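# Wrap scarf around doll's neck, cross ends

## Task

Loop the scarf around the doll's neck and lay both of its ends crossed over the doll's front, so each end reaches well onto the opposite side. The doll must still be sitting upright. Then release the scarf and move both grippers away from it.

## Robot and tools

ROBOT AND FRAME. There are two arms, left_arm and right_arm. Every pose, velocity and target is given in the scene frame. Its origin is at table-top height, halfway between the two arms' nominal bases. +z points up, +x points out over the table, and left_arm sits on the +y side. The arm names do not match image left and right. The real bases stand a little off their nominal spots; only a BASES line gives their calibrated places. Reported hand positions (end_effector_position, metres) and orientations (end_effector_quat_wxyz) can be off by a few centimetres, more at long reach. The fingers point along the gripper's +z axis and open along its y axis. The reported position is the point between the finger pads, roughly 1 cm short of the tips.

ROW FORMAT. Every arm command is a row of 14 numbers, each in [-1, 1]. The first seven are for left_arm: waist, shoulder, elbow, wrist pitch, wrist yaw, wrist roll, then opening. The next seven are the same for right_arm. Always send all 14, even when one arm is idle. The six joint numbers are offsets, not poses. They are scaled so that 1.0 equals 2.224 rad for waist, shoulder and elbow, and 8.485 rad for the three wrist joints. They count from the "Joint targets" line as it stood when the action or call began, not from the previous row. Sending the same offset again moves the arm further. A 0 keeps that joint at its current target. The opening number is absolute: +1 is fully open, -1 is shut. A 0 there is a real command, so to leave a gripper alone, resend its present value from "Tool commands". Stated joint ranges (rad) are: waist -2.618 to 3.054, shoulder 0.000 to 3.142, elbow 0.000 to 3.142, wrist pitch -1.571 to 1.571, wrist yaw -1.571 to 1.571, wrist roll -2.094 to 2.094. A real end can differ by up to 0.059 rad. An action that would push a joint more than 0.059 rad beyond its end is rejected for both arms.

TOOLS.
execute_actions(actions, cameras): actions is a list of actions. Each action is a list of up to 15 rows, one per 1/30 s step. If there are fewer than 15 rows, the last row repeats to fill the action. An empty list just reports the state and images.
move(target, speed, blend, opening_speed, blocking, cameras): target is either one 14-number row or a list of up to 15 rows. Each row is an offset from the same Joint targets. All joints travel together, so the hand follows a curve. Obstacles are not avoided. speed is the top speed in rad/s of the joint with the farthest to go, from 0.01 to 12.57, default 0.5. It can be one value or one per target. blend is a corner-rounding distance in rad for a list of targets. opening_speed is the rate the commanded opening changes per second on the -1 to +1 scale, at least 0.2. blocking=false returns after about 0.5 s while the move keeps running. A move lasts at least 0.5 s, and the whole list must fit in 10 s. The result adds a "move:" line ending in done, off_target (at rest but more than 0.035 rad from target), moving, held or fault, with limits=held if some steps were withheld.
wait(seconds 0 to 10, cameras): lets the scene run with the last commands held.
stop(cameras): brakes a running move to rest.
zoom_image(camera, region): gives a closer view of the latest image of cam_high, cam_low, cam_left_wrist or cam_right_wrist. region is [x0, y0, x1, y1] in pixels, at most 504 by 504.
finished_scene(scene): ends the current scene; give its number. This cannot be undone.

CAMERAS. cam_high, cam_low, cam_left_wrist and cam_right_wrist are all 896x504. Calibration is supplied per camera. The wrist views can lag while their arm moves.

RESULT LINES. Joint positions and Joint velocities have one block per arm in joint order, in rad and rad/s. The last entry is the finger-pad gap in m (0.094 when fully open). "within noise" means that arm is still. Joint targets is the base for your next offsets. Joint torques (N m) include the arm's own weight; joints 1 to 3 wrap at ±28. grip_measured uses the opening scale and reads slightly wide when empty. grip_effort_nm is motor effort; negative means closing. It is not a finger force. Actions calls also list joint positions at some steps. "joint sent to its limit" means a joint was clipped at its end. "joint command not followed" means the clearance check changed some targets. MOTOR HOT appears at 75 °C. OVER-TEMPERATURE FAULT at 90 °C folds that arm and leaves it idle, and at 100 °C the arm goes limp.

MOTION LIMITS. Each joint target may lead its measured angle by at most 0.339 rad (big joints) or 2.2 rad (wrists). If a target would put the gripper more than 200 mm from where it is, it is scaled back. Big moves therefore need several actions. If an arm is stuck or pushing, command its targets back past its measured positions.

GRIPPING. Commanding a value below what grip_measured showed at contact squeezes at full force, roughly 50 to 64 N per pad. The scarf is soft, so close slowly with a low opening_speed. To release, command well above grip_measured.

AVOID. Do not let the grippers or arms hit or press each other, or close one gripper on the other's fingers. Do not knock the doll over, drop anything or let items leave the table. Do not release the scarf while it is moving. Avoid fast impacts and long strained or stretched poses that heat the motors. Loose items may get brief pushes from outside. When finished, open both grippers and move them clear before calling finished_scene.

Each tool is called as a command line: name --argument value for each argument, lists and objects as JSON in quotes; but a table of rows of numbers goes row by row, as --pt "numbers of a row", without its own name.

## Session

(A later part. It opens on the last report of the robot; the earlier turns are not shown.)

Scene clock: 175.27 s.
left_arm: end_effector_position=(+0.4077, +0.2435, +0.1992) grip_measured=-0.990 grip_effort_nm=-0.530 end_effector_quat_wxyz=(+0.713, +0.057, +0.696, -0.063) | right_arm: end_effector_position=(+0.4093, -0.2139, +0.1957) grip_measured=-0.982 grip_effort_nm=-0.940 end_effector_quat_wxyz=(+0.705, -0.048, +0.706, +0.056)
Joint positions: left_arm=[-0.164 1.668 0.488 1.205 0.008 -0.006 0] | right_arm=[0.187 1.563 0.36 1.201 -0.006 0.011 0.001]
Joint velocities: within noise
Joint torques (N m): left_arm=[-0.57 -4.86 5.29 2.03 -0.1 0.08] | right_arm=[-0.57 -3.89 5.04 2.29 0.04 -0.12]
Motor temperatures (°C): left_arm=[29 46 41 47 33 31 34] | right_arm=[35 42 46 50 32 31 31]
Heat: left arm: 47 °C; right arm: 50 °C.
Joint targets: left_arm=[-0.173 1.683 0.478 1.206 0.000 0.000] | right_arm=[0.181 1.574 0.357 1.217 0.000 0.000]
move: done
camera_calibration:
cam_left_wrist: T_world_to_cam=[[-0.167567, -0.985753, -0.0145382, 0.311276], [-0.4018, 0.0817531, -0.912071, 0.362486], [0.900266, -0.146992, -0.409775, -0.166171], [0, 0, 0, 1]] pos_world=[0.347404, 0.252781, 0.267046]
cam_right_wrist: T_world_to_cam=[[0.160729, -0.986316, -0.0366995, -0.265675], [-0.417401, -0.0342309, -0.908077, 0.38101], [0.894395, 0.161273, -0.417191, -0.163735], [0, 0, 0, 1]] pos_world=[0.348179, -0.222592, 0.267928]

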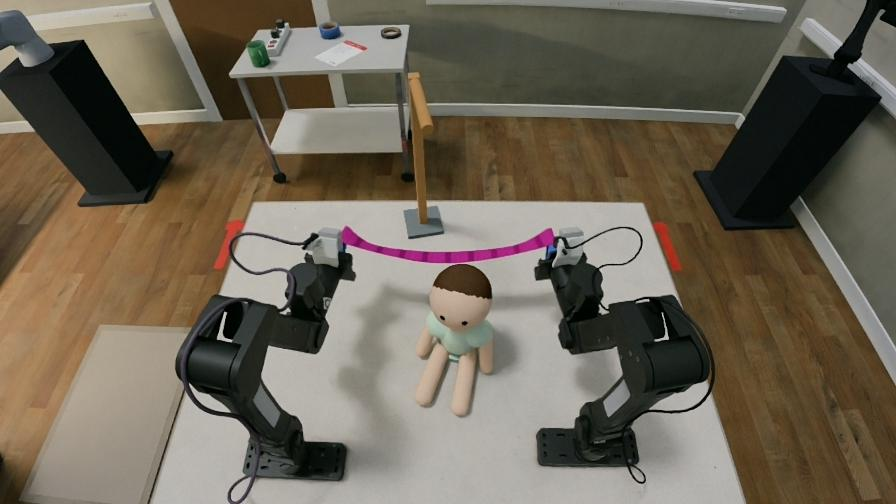

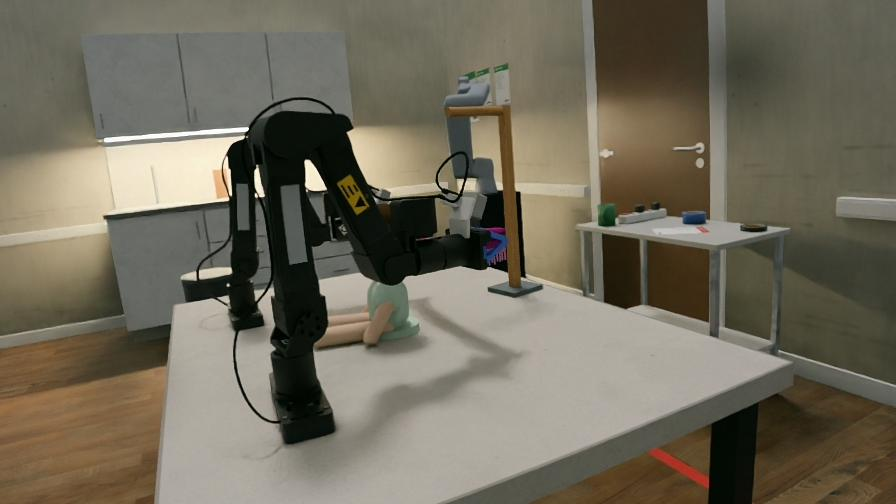

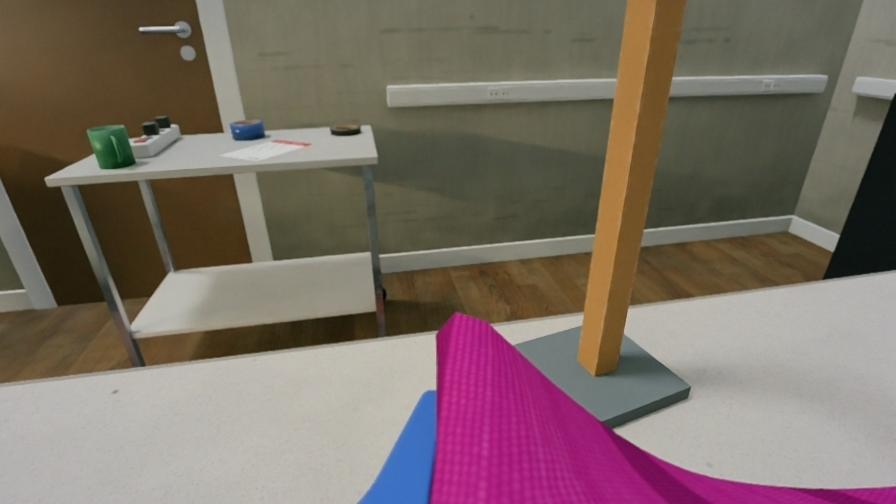

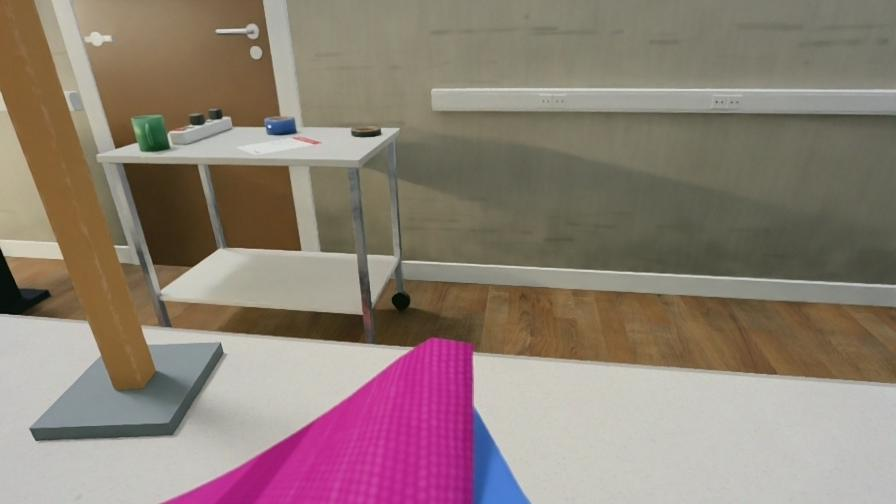

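move --target '[-0.0706,-0.4519,-0.0872,-0.1428,0,0,-1,0.0175,-0.5112,-0.0441,-0.1696,0,0,-1]' --speed 0.4

zoom_image --camera "cam_high" --region '[330, 220, 590, 440]'

zoom_image --camera "cam_low" --region '[250, 150, 500, 370]'

Scene clock: 190.63 s.
left_arm: end_effector_position=(+0.2526, +0.2216, +0.1729) grip_measured=-0.990 grip_effort_nm=-0.535 end_effector_quat_wxyz=(+0.554, +0.131, +0.817, -0.094) | right_arm: end_effector_position=(+0.2622, -0.2276, +0.1720) grip_measured=-0.982 grip_effort_nm=-0.940 end_effector_quat_wxyz=(+0.552, -0.067, +0.830, +0.052)
Joint positions: left_arm=[-0.322 0.691 0.301 0.013 0.008 -0.006 0] | right_arm=[0.214 0.449 0.266 -0.214 -0.006 0.011 0.001]
Joint velocities: within noise
Joint torques (N m): left_arm=[-0.59 -1.07 7.38 1.72 -0.08 0.09] | right_arm=[0.49 0.29 7.01 2 0.04 -0.12]
Motor temperatures (°C): left_arm=[29 45 39 49 33 31 34] | right_arm=[35 41 44 50 32 31 31]
Heat: left arm: 49 °C; right arm: 50 °C.
Joint targets: left_arm=[-0.330 0.678 0.284 -0.006 0.000 0.000] | right_arm=[0.220 0.437 0.259 -0.222 0.000 0.000]
move: done
camera_calibration:
cam_left_wrist: T_world_to_cam=[[-0.32472, -0.945752, -0.0105175, 0.293536], [-0.692242, 0.245226, -0.678723, 0.274661], [0.644483, -0.213114, -0.734319, 0.094916], [0, 0, 0, 1]] pos_world=[0.224277, 0.230486, 0.259205]
cam_right_wrist: T_world_to_cam=[[0.17235, -0.984162, -0.0414901, -0.258152], [-0.729405, -0.0992017, -0.676851, 0.324815], [0.662015, 0.146919, -0.734949, 0.0724391], [0, 0, 0, 1]] pos_world=[0.233458, -0.232484, 0.26238]

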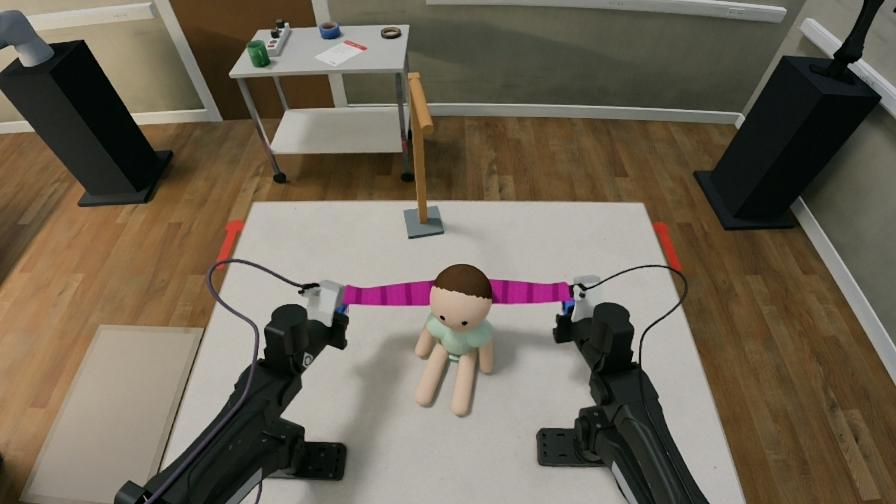

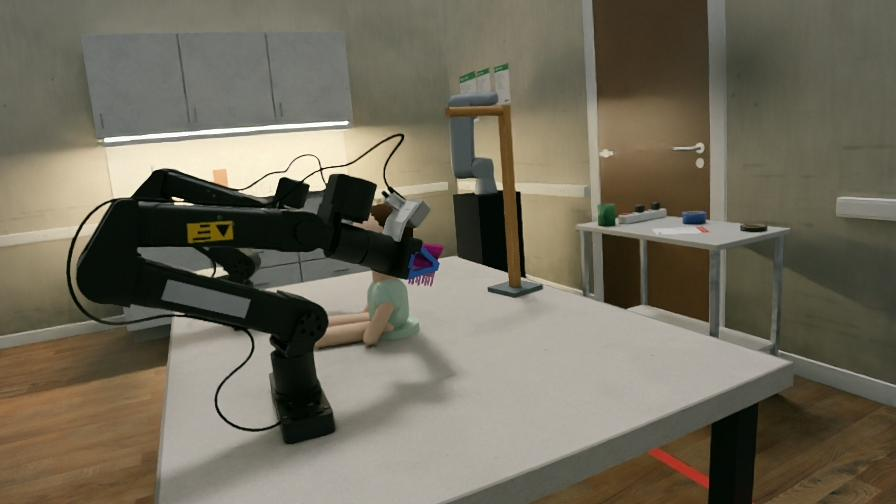

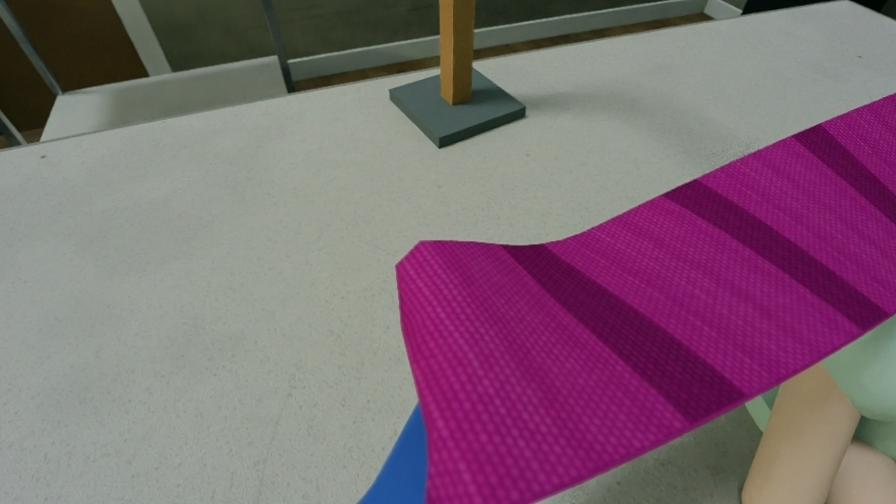

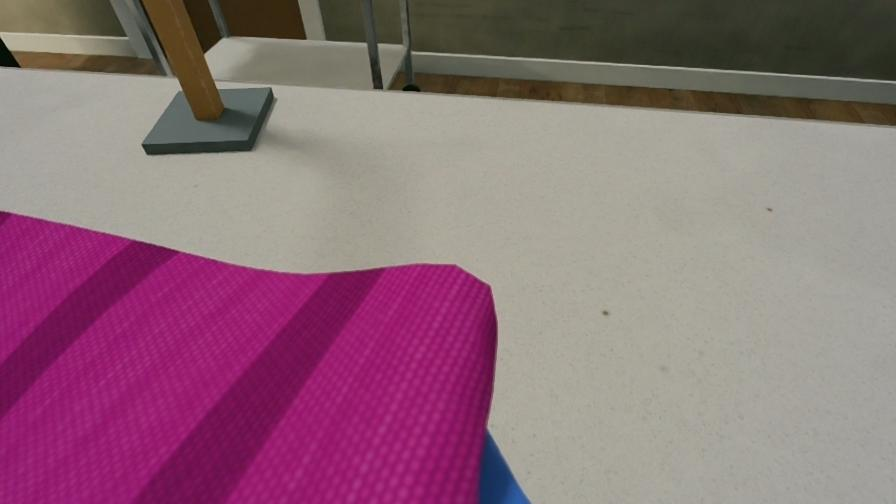

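Scaled by 1.938 from the camera's 896x504 image, which has a finer 1280x720 frame.

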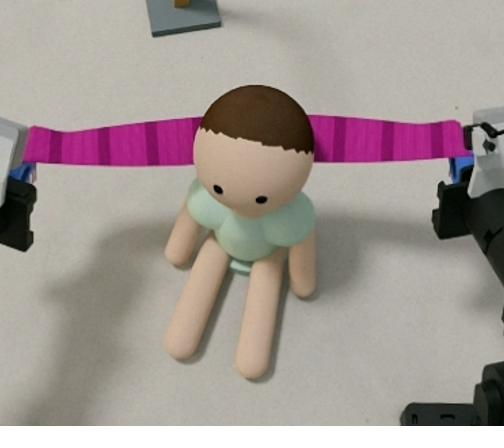

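Scaled by 2.016 from the camera's 896x504 image, which has a finer 1280x720 frame.

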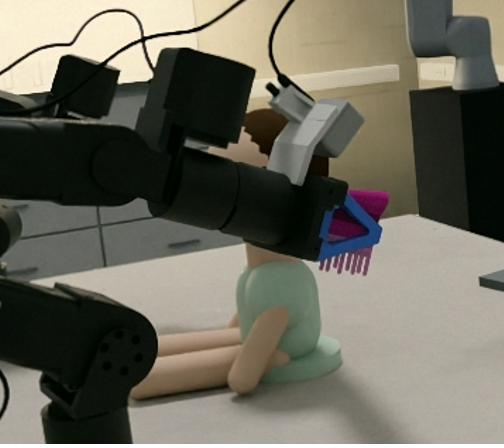

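move --pt "0 0.0598 -0.0378 0.0256 0 0 -1 0 0.0414 -0.0454 0.0227 0 0 -1" --pt "-0.1281 -0.0211 0.0576 -0.0678 0 0 -1 0.1592 -0.0184 0.0603 -0.0678 0 0 -1" --speed 0.3

zoom_image --camera "cam_high" --region '[330, 220, 590, 440]'

zoom_image --camera "cam_low" --region '[250, 150, 500, 370]'

Scene clock: 206.80 s.
left_arm: end_effector_position=(+0.1601, +0.1840, +0.1066) grip_measured=-0.990 grip_effort_nm=-0.540 end_effector_quat_wxyz=(+0.348, +0.275, +0.889, -0.114) | right_arm: end_effector_position=(+0.1689, -0.1760, +0.1098) grip_measured=-0.982 grip_effort_nm=-0.935 end_effector_quat_wxyz=(+0.348, -0.237, +0.902, +0.098)
Joint positions: left_arm=[-0.607 0.643 0.387 -0.564 0.008 -0.006 0] | right_arm=[0.568 0.41 0.367 -0.788 -0.005 0.011 0.001]
Joint velocities: within noise
Joint torques (N m): left_arm=[-0.57 -0.39 10.13 1.4 -0.06 0.08] | right_arm=[0.5 0.77 9.52 1.53 0.03 -0.13]
Motor temperatures (°C): left_arm=[29 43 40 48 33 31 34] | right_arm=[35 40 45 50 32 31 31]
Heat: left arm: 48 °C; right arm: 50 °C.
Joint targets: left_arm=[-0.616 0.631 0.412 -0.581 0.000 0.000] | right_arm=[0.574 0.396 0.393 -0.798 0.000 0.000]
move: done
camera_calibration:
cam_left_wrist: T_world_to_cam=[[-0.579995, -0.814607, -0.00452973, 0.243306], [-0.776673, 0.554647, -0.298573, 0.090942], [0.245732, -0.169653, -0.954376, 0.177085], [0, 0, 0, 1]] pos_world=[0.168233, 0.177801, 0.19726]
cam_right_wrist: T_world_to_cam=[[0.486849, -0.872622, -0.0388521, -0.227717], [-0.837754, -0.45388, -0.303581, 0.134675], [0.247277, 0.180347, -0.952013, 0.180659], [0, 0, 0, 1]] pos_world=[0.179016, -0.170166, 0.204027]

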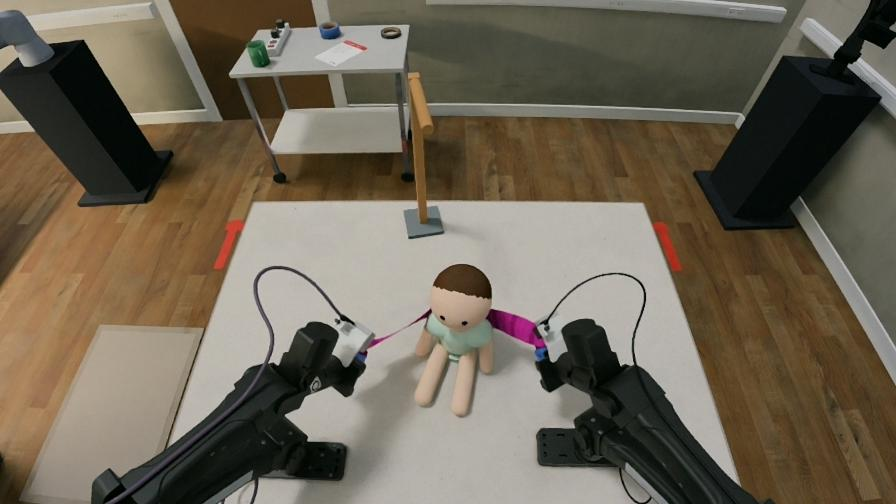

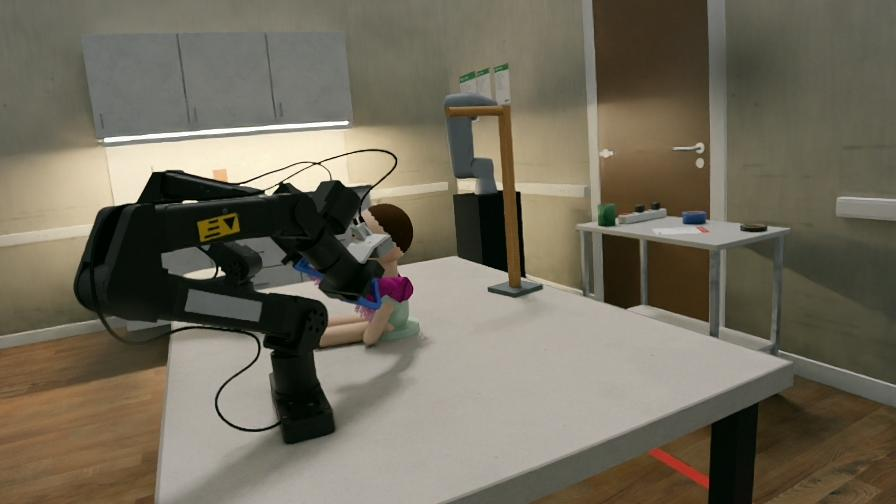

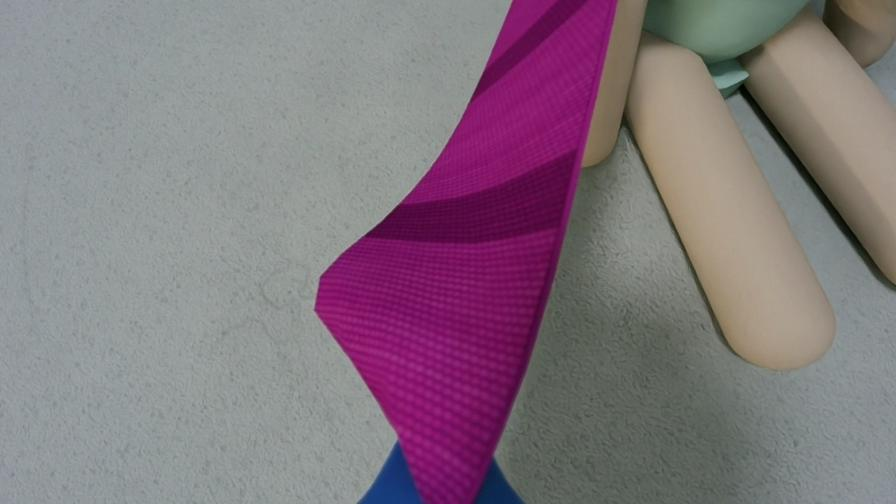

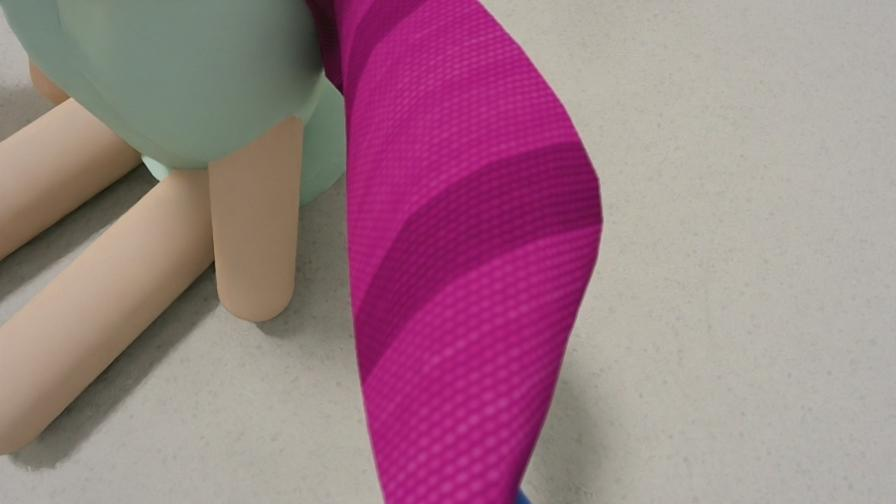

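Scaled by 1.938 from the camera's 896x504 image, which has a finer 1280x720 frame.

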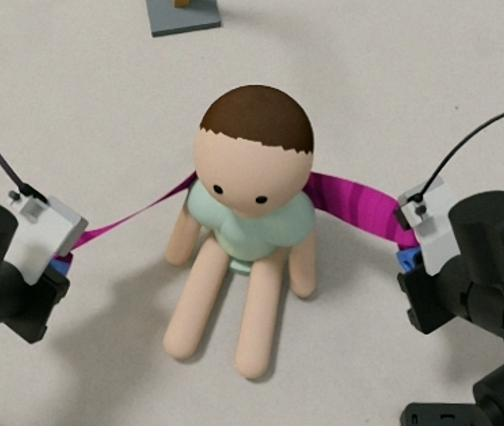

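Scaled by 2.016 from the camera's 896x504 image, which has a finer 1280x720 frame.

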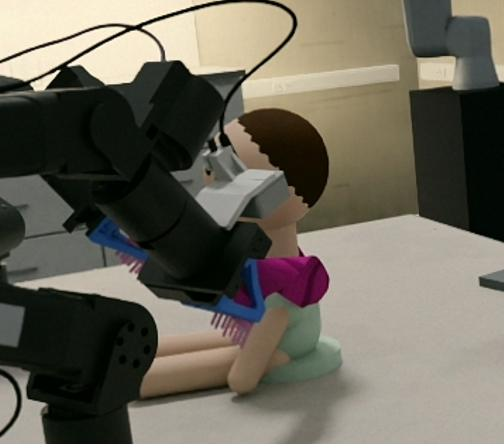

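move --pt "-0.2522 0.2014 -0.0067 0.0664 0 0 -1 -0.0715 0.0459 0.0018 0.0117 0 0 -1" --pt "-0.2959 0.522 0.1614 0.1299 0 0 -1 -0.0715 0.0459 0.0018 0.0117 0 0 -1" --speed 0.4

zoom_image --camera "cam_high" --region '[330, 220, 590, 440]'

zoom_image --camera "cam_low" --region '[250, 150, 500, 370]'

Scene clock: 225.77 s.
left_arm: end_effector_position=(+0.1142, -0.1321, +0.0947) grip_measured=-0.990 grip_effort_nm=-0.525 end_effector_quat_wxyz=(+0.410, +0.506, +0.697, -0.301) | right_arm: end_effector_position=(+0.1923, -0.1972, +0.1073) grip_measured=-0.982 grip_effort_nm=-0.935 end_effector_quat_wxyz=(+0.350, -0.170, +0.918, +0.071)
Joint positions: left_arm=[-1.265 1.774 0.751 0.519 0 -0.006 0] | right_arm=[0.421 0.496 0.367 -0.711 -0.005 0.011 0.001]
Joint velocities: within noise
Joint torques (N m): left_arm=[-0.59 -6 8.36 1.9 -0.01 0.08] | right_arm=[-0.58 1.66 9.96 1.79 0.04 -0.13]
Motor temperatures (°C): left_arm=[29 42 42 47 33 31 34] | right_arm=[35 39 47 48 32 30 31]
Heat: left arm: 47 °C; right arm: 48 °C.
Joint targets: left_arm=[-1.274 1.792 0.771 0.521 0.000 0.000] | right_arm=[0.415 0.498 0.397 -0.698 0.000 0.000]
move: done
camera_calibration:
cam_left_wrist: T_world_to_cam=[[-0.954616, -0.297566, -0.0127696, 0.0710359], [-0.235159, 0.779333, -0.58081, 0.221663], [0.182781, -0.551448, -0.813939, 0.0667396], [0, 0, 0, 1]] pos_world=[0.107739, -0.114808, 0.183973]
cam_right_wrist: T_world_to_cam=[[0.352886, -0.934864, -0.03875, -0.244169], [-0.897837, -0.326671, -0.295255, 0.179672], [0.263364, 0.138982, -0.954632, 0.165421], [0, 0, 0, 1]] pos_world=[0.203914, -0.192561, 0.201504]

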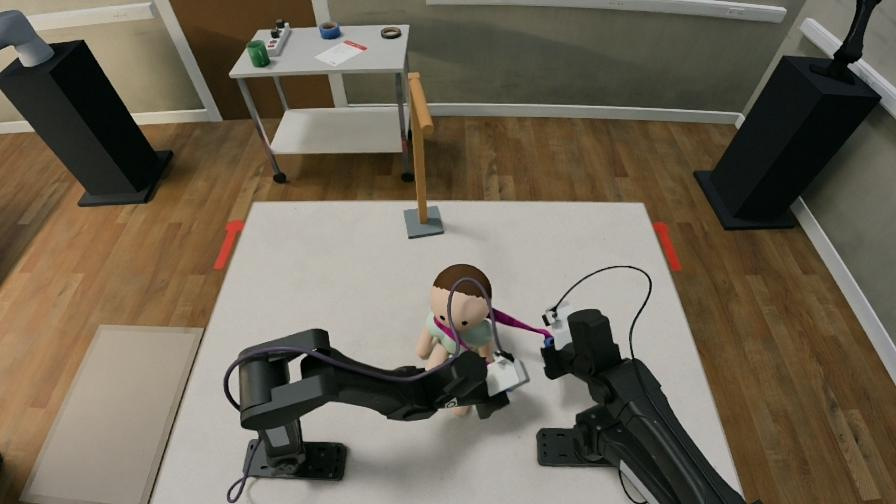

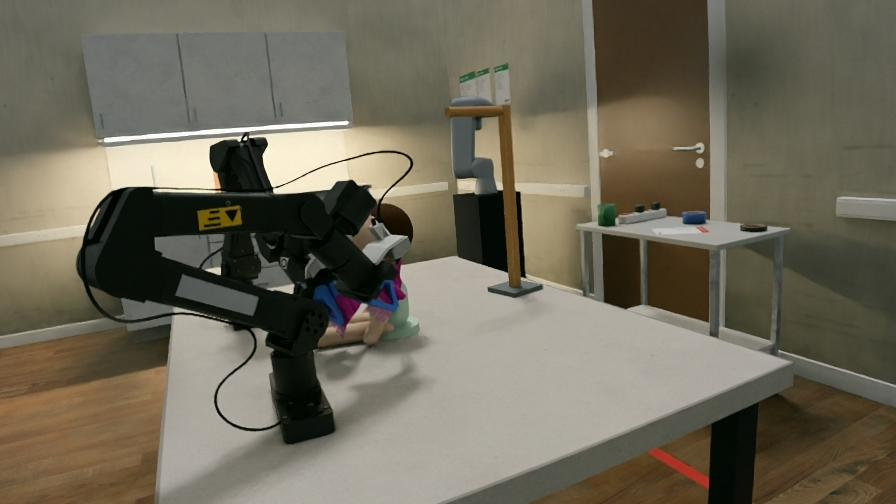

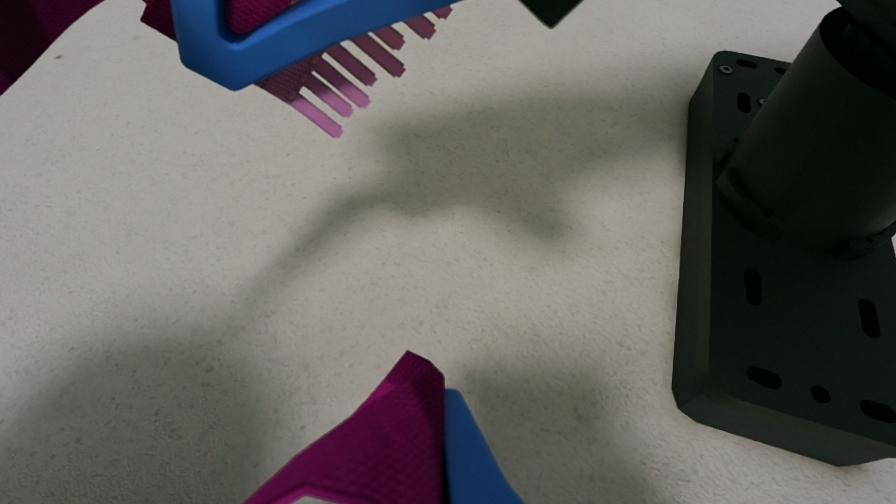

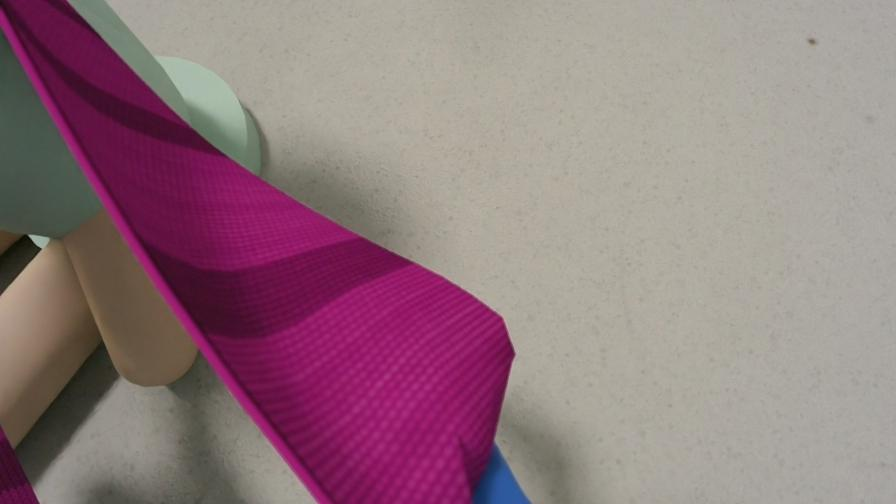

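Scaled by 1.938 from the camera's 896x504 image, which has a finer 1280x720 frame.

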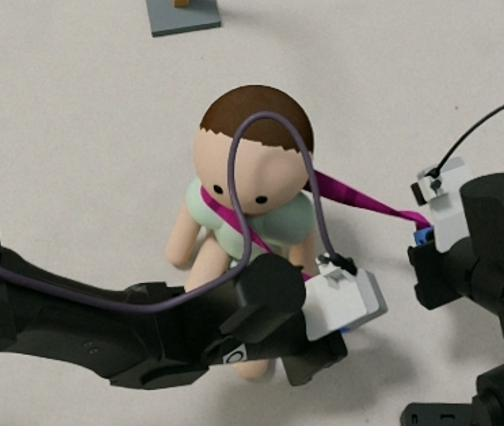

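Scaled by 2.016 from the camera's 896x504 image, which has a finer 1280x720 frame.

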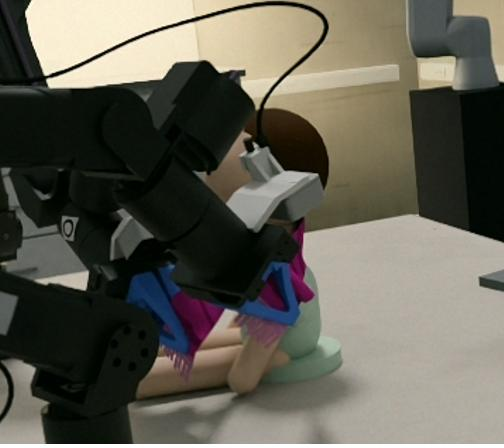

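move --pt "-0.0103 0.116 0.0112 0.0275 0 0 -1 0 0 0 0 0 0 -1" --pt "-0.0103 0.116 0.0112 0.0275 0 0 0.2 0 0 0 0 0 0 -1" --speed 0.4 --opening_speed 2

zoom_image --camera "cam_low" --region '[250, 150, 500, 370]'

Scene clock: 234.67 s.
left_arm: end_effector_position=(+0.1098, -0.1535, +0.0379) grip_measured=+0.198 grip_effort_nm=0.100 end_effector_quat_wxyz=(+0.408, +0.513, +0.690, -0.307) | right_arm: end_effector_position=(+0.1923, -0.1972, +0.1073) grip_measured=-0.982 grip_effort_nm=-0.940 end_effector_quat_wxyz=(+0.350, -0.170, +0.918, +0.071)
Joint positions: left_arm=[-1.287 2.029 0.777 0.754 0 -0.006 0.056] | right_arm=[0.421 0.496 0.367 -0.711 -0.005 0.011 0.001]
Joint velocities: within noise
Joint torques (N m): left_arm=[-0.79 -7.16 7.12 1.85 -0.01 0.1] | right_arm=[-0.59 1.68 9.96 1.79 0.04 -0.12]
Motor temperatures (°C): left_arm=[29 43 41 48 33 31 34] | right_arm=[35 39 48 48 32 30 31]
Heat: left arm: 48 °C; right arm: 48 °C.
Joint targets: left_arm=[-1.296 2.051 0.796 0.754 0.000 0.000] | right_arm=[0.415 0.498 0.397 -0.698 0.000 0.000]
move: done
camera_calibration:
cam_left_wrist: T_world_to_cam=[[-0.96091, -0.276549, -0.013138, 0.0637201], [-0.216954, 0.781619, -0.58481, 0.202866], [0.171998, -0.559099, -0.811064, 0.00950125], [0, 0, 0, 1]] pos_world=[0.103608, -0.13563, 0.127181]
cam_right_wrist: T_world_to_cam=[[0.352886, -0.934864, -0.03875, -0.244169], [-0.897837, -0.326671, -0.295255, 0.179672], [0.263364, 0.138982, -0.954632, 0.165421], [0, 0, 0, 1]] pos_world=[0.203914, -0.192561, 0.201504]

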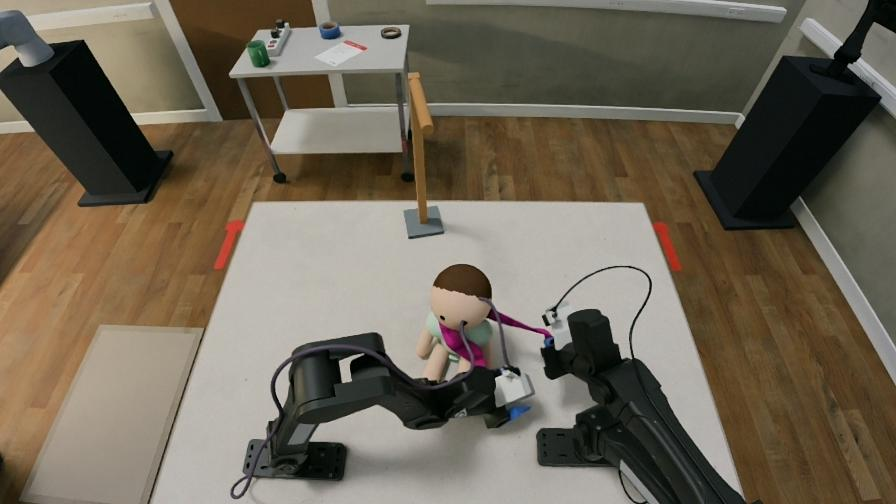

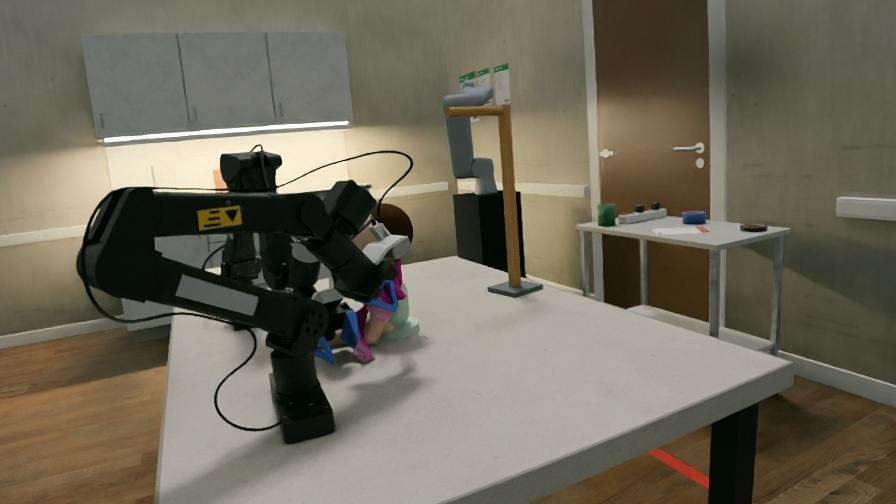

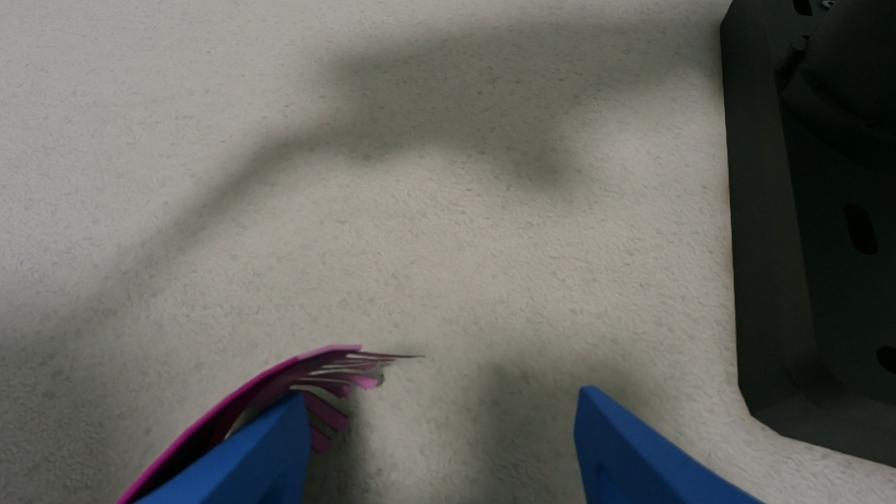

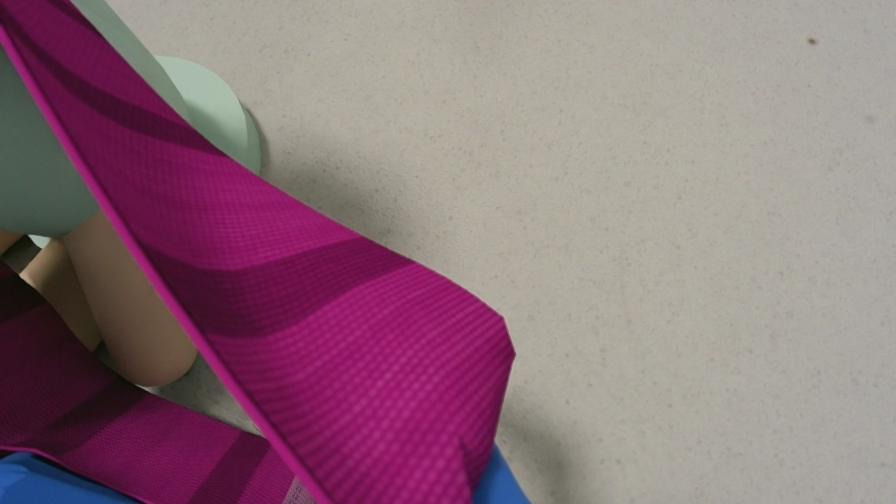

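Scaled by 2.016 from the camera's 896x504 image, which has a finer 1280x720 frame.

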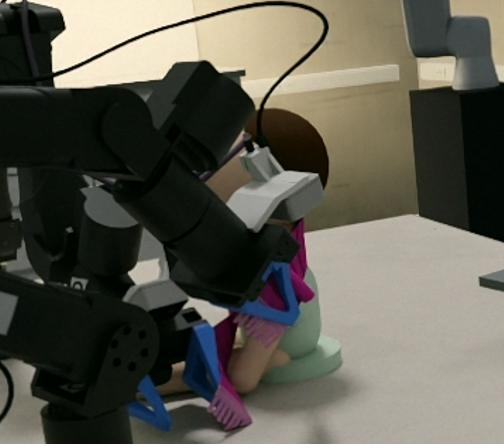

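move --pt "-0.0315 -0.0225 0 0 0 0 0.2 0 0 0 0 0 0 -1" --pt "-0.0558 -0.4591 -0.1974 -0.0685 0 0 0.2 0 0 0 0 0 0 -1" --pt "0.7176 -0.4591 -0.1974 -0.0685 0 0 0.2 0 0 0 0 0 0 -1" --speed 0.6

zoom_image --camera "cam_high" --region '[330, 220, 590, 440]'

Scene clock: 246.80 s.
left_arm: end_effector_position=(+0.2927, +0.4140, +0.1422) grip_measured=+0.198 grip_effort_nm=0.095 end_effector_quat_wxyz=(+0.513, -0.128, +0.845, +0.075) | right_arm: end_effector_position=(+0.1923, -0.1972, +0.1073) grip_measured=-0.982 grip_effort_nm=-0.935 end_effector_quat_wxyz=(+0.350, -0.170, +0.918, +0.071)
Joint positions: left_arm=[0.293 1.043 0.373 0.19 0.001 -0.005 0.056] | right_arm=[0.421 0.496 0.367 -0.711 -0.005 0.011 0.001]
Joint velocities: within noise
Joint torques (N m): left_arm=[0.55 -3.18 6.58 1.74 -0.03 0.04] | right_arm=[-0.58 1.69 9.98 1.79 0.04 -0.13]
Motor temperatures (°C): left_arm=[29 44 41 48 33 31 34] | right_arm=[35 39 49 48 32 30 31]
Heat: left arm: 48 °C; right arm: 49 °C.
Joint targets: left_arm=[0.300 1.029 0.357 0.173 0.000 0.000] | right_arm=[0.415 0.498 0.397 -0.698 0.000 0.000]
move: done
camera_calibration:
cam_left_wrist: T_world_to_cam=[[0.284354, -0.958624, -0.0135378, 0.315645], [-0.76912, -0.219666, -0.600168, 0.438218], [0.572362, 0.181073, -0.799759, -0.0452176], [0, 0, 0, 1]] pos_world=[0.273168, 0.407034, 0.231114]
cam_right_wrist: T_world_to_cam=[[0.352886, -0.934864, -0.03875, -0.244169], [-0.897837, -0.326671, -0.295255, 0.179672], [0.263364, 0.138982, -0.954632, 0.165421], [0, 0, 0, 1]] pos_world=[0.203914, -0.192561, 0.201504]

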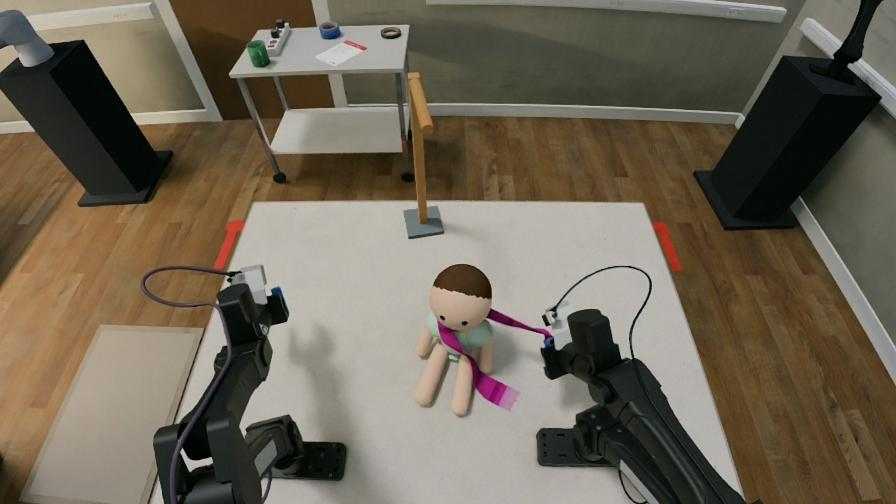

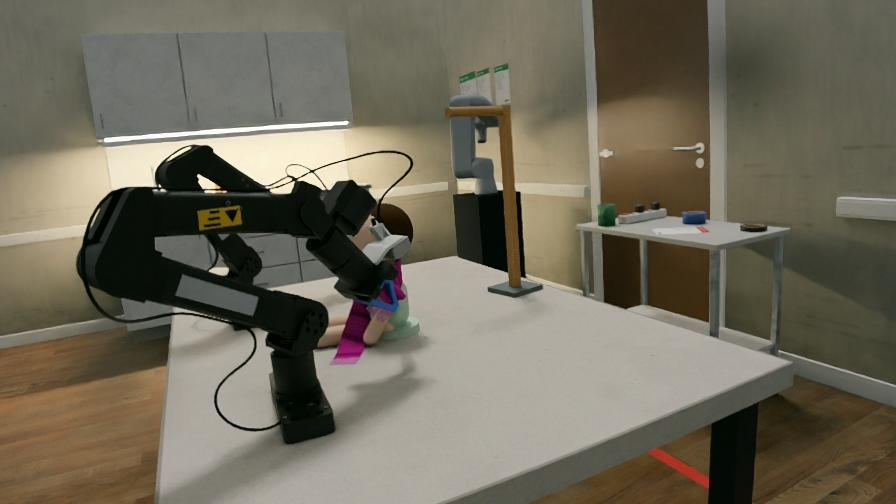

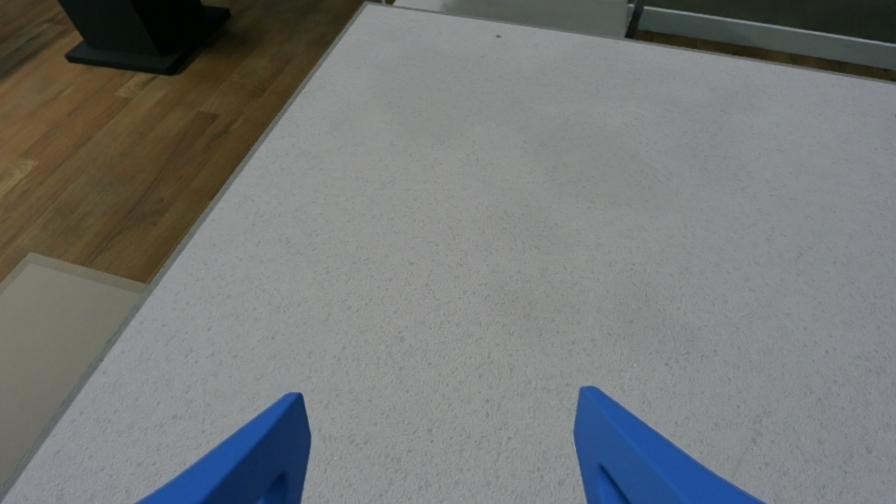

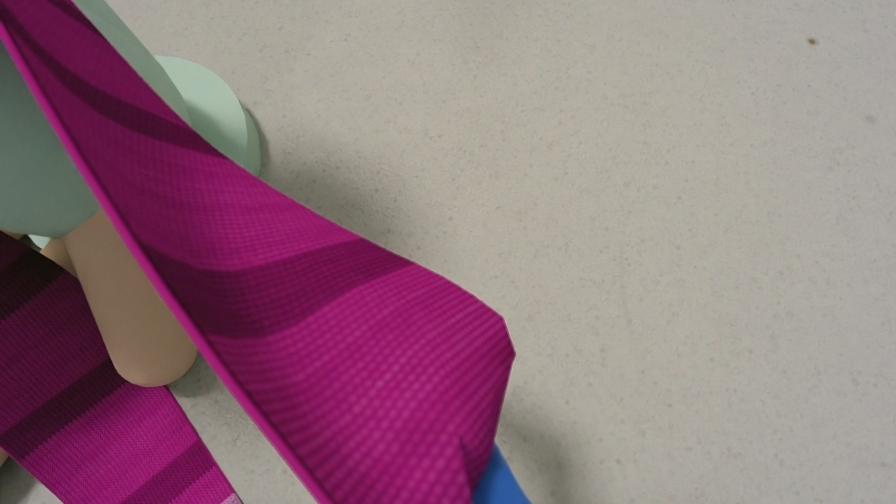

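Scaled by 1.938 from the camera's 896x504 image, which has a finer 1280x720 frame.

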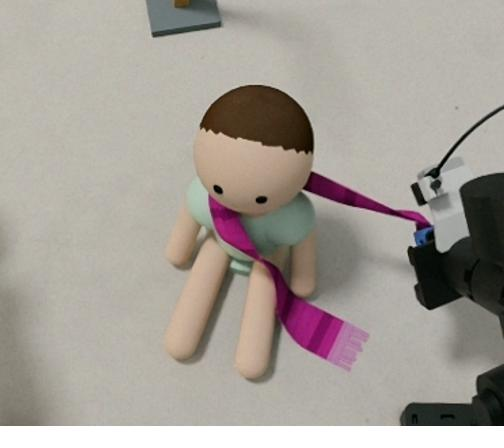

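move --pt "0 0 0 0 0 0 0.2 0.357 0.0585 -0.031 0.0351 0 0 -1" --pt "0 0 0 0 0 0 0.2 0.3912 0.5054 0.0755 0.1479 0 0 -1" --pt "0 0 0 0 0 0 0.2 0.3934 0.616 0.0674 0.179 0 0 -1" --speed 0.45

zoom_image --camera "cam_high" --region '[330, 220, 590, 440]'

Scene clock: 267.03 s.
left_arm: end_effector_position=(+0.2926, +0.4140, +0.1421) grip_measured=+0.198 grip_effort_nm=0.095 end_effector_quat_wxyz=(+0.513, -0.128, +0.845, +0.075) | right_arm: end_effector_position=(+0.1429, +0.1345, +0.0504) grip_measured=-0.982 grip_effort_nm=-0.935 end_effector_quat_wxyz=(+0.411, -0.497, +0.704, +0.297)
Joint positions: left_arm=[0.293 1.043 0.373 0.19 0.001 -0.005 0.056] | right_arm=[1.283 1.853 0.542 0.805 -0.001 0.011 0.001]
Joint velocities: within noise
Joint torques (N m): left_arm=[0.61 -3.15 6.71 1.7 0.04 0.03] | right_arm=[0.62 -5.63 5.14 2.2 0 -0.13]
Motor temperatures (°C): left_arm=[29 42 41 47 33 31 34] | right_arm=[35 39 48 49 32 30 31]
Heat: left arm: 47 °C; right arm: 49 °C.
Joint targets: left_arm=[0.300 1.029 0.357 0.173 0.000 0.000] | right_arm=[1.290 1.868 0.547 0.820 0.000 0.000]
move: done
camera_calibration:
cam_left_wrist: T_world_to_cam=[[0.284299, -0.95864, -0.0135637, 0.315671], [-0.76935, -0.219675, -0.59987, 0.438154], [0.572079, 0.180978, -0.799983, -0.0451304], [0, 0, 0, 1]] pos_world=[0.273167, 0.407033, 0.231014]
cam_right_wrist: T_world_to_cam=[[0.943024, -0.330404, -0.0392284, -0.0844706], [-0.288334, -0.752675, -0.591898, 0.212021], [0.166039, 0.569485, -0.805058, 0.0264192], [0, 0, 0, 1]] pos_world=[0.136404, 0.116628, 0.14345]

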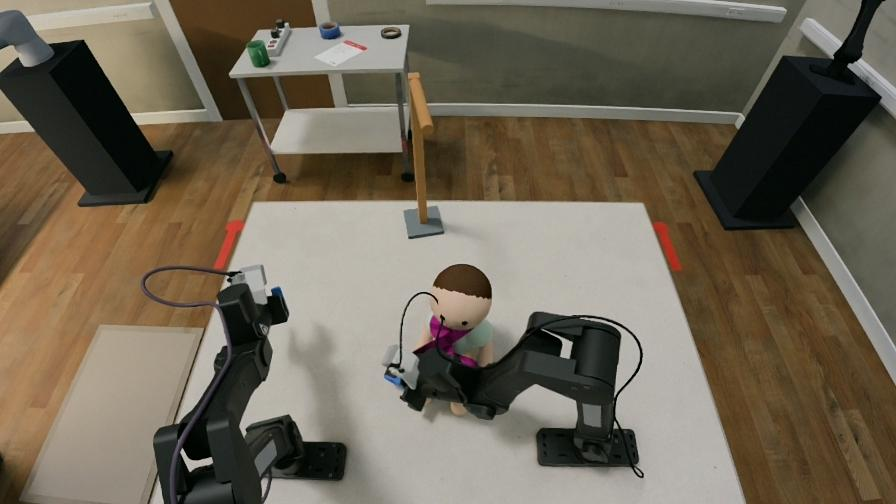

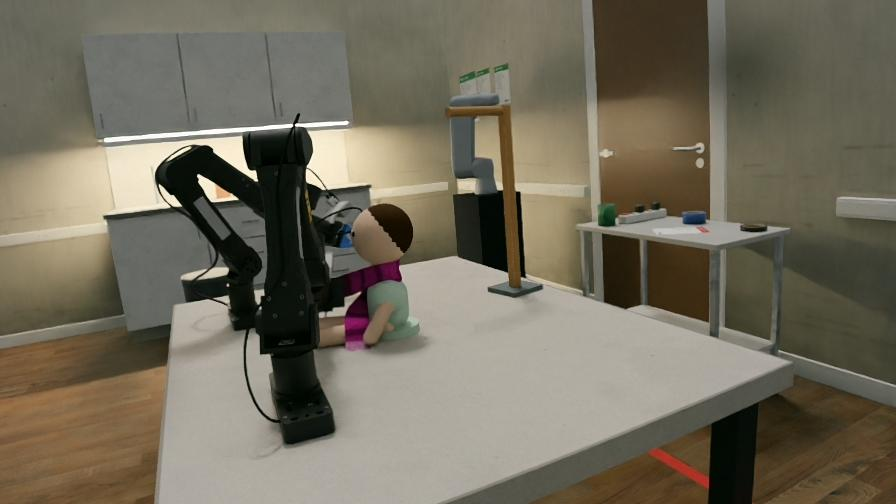

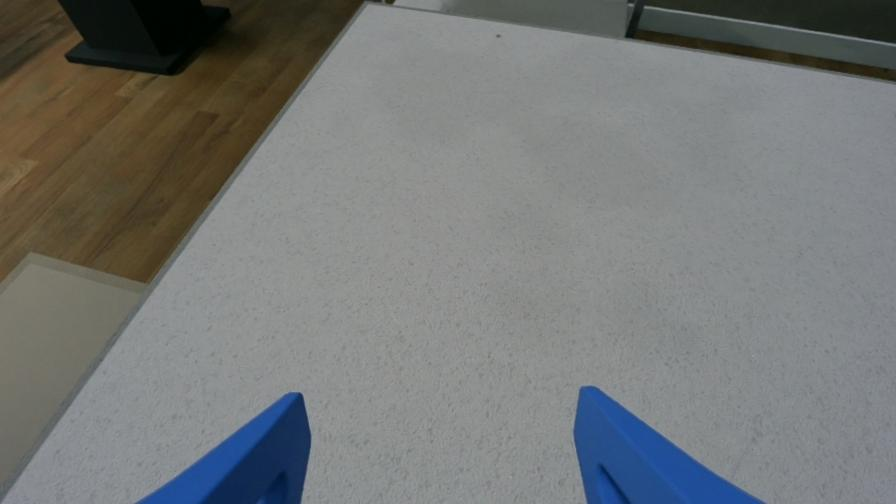

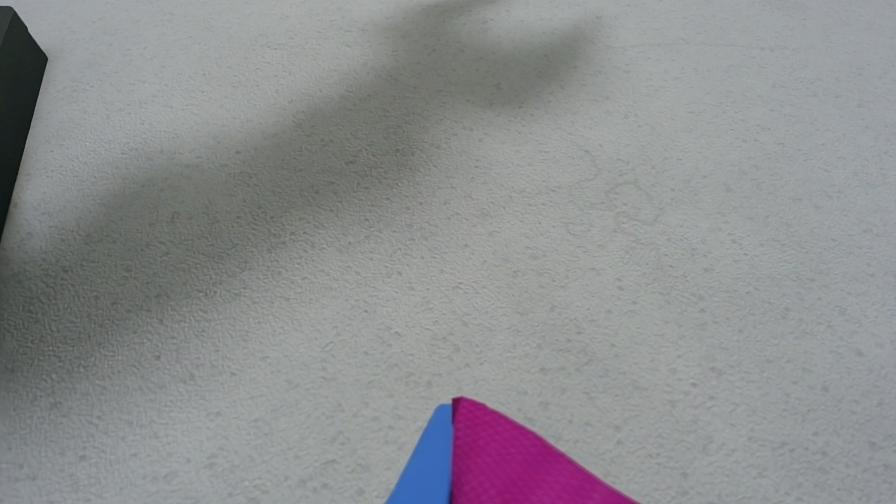

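Scaled by 1.938 from the camera's 896x504 image, which has a finer 1280x720 frame.

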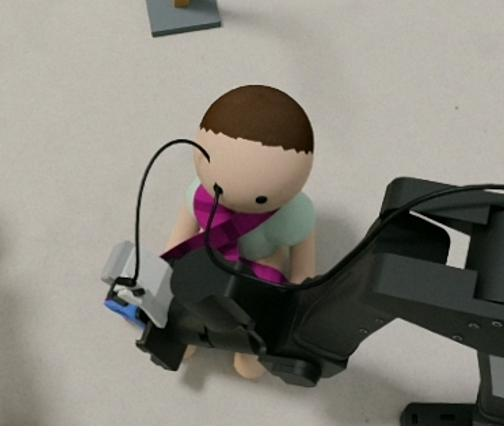

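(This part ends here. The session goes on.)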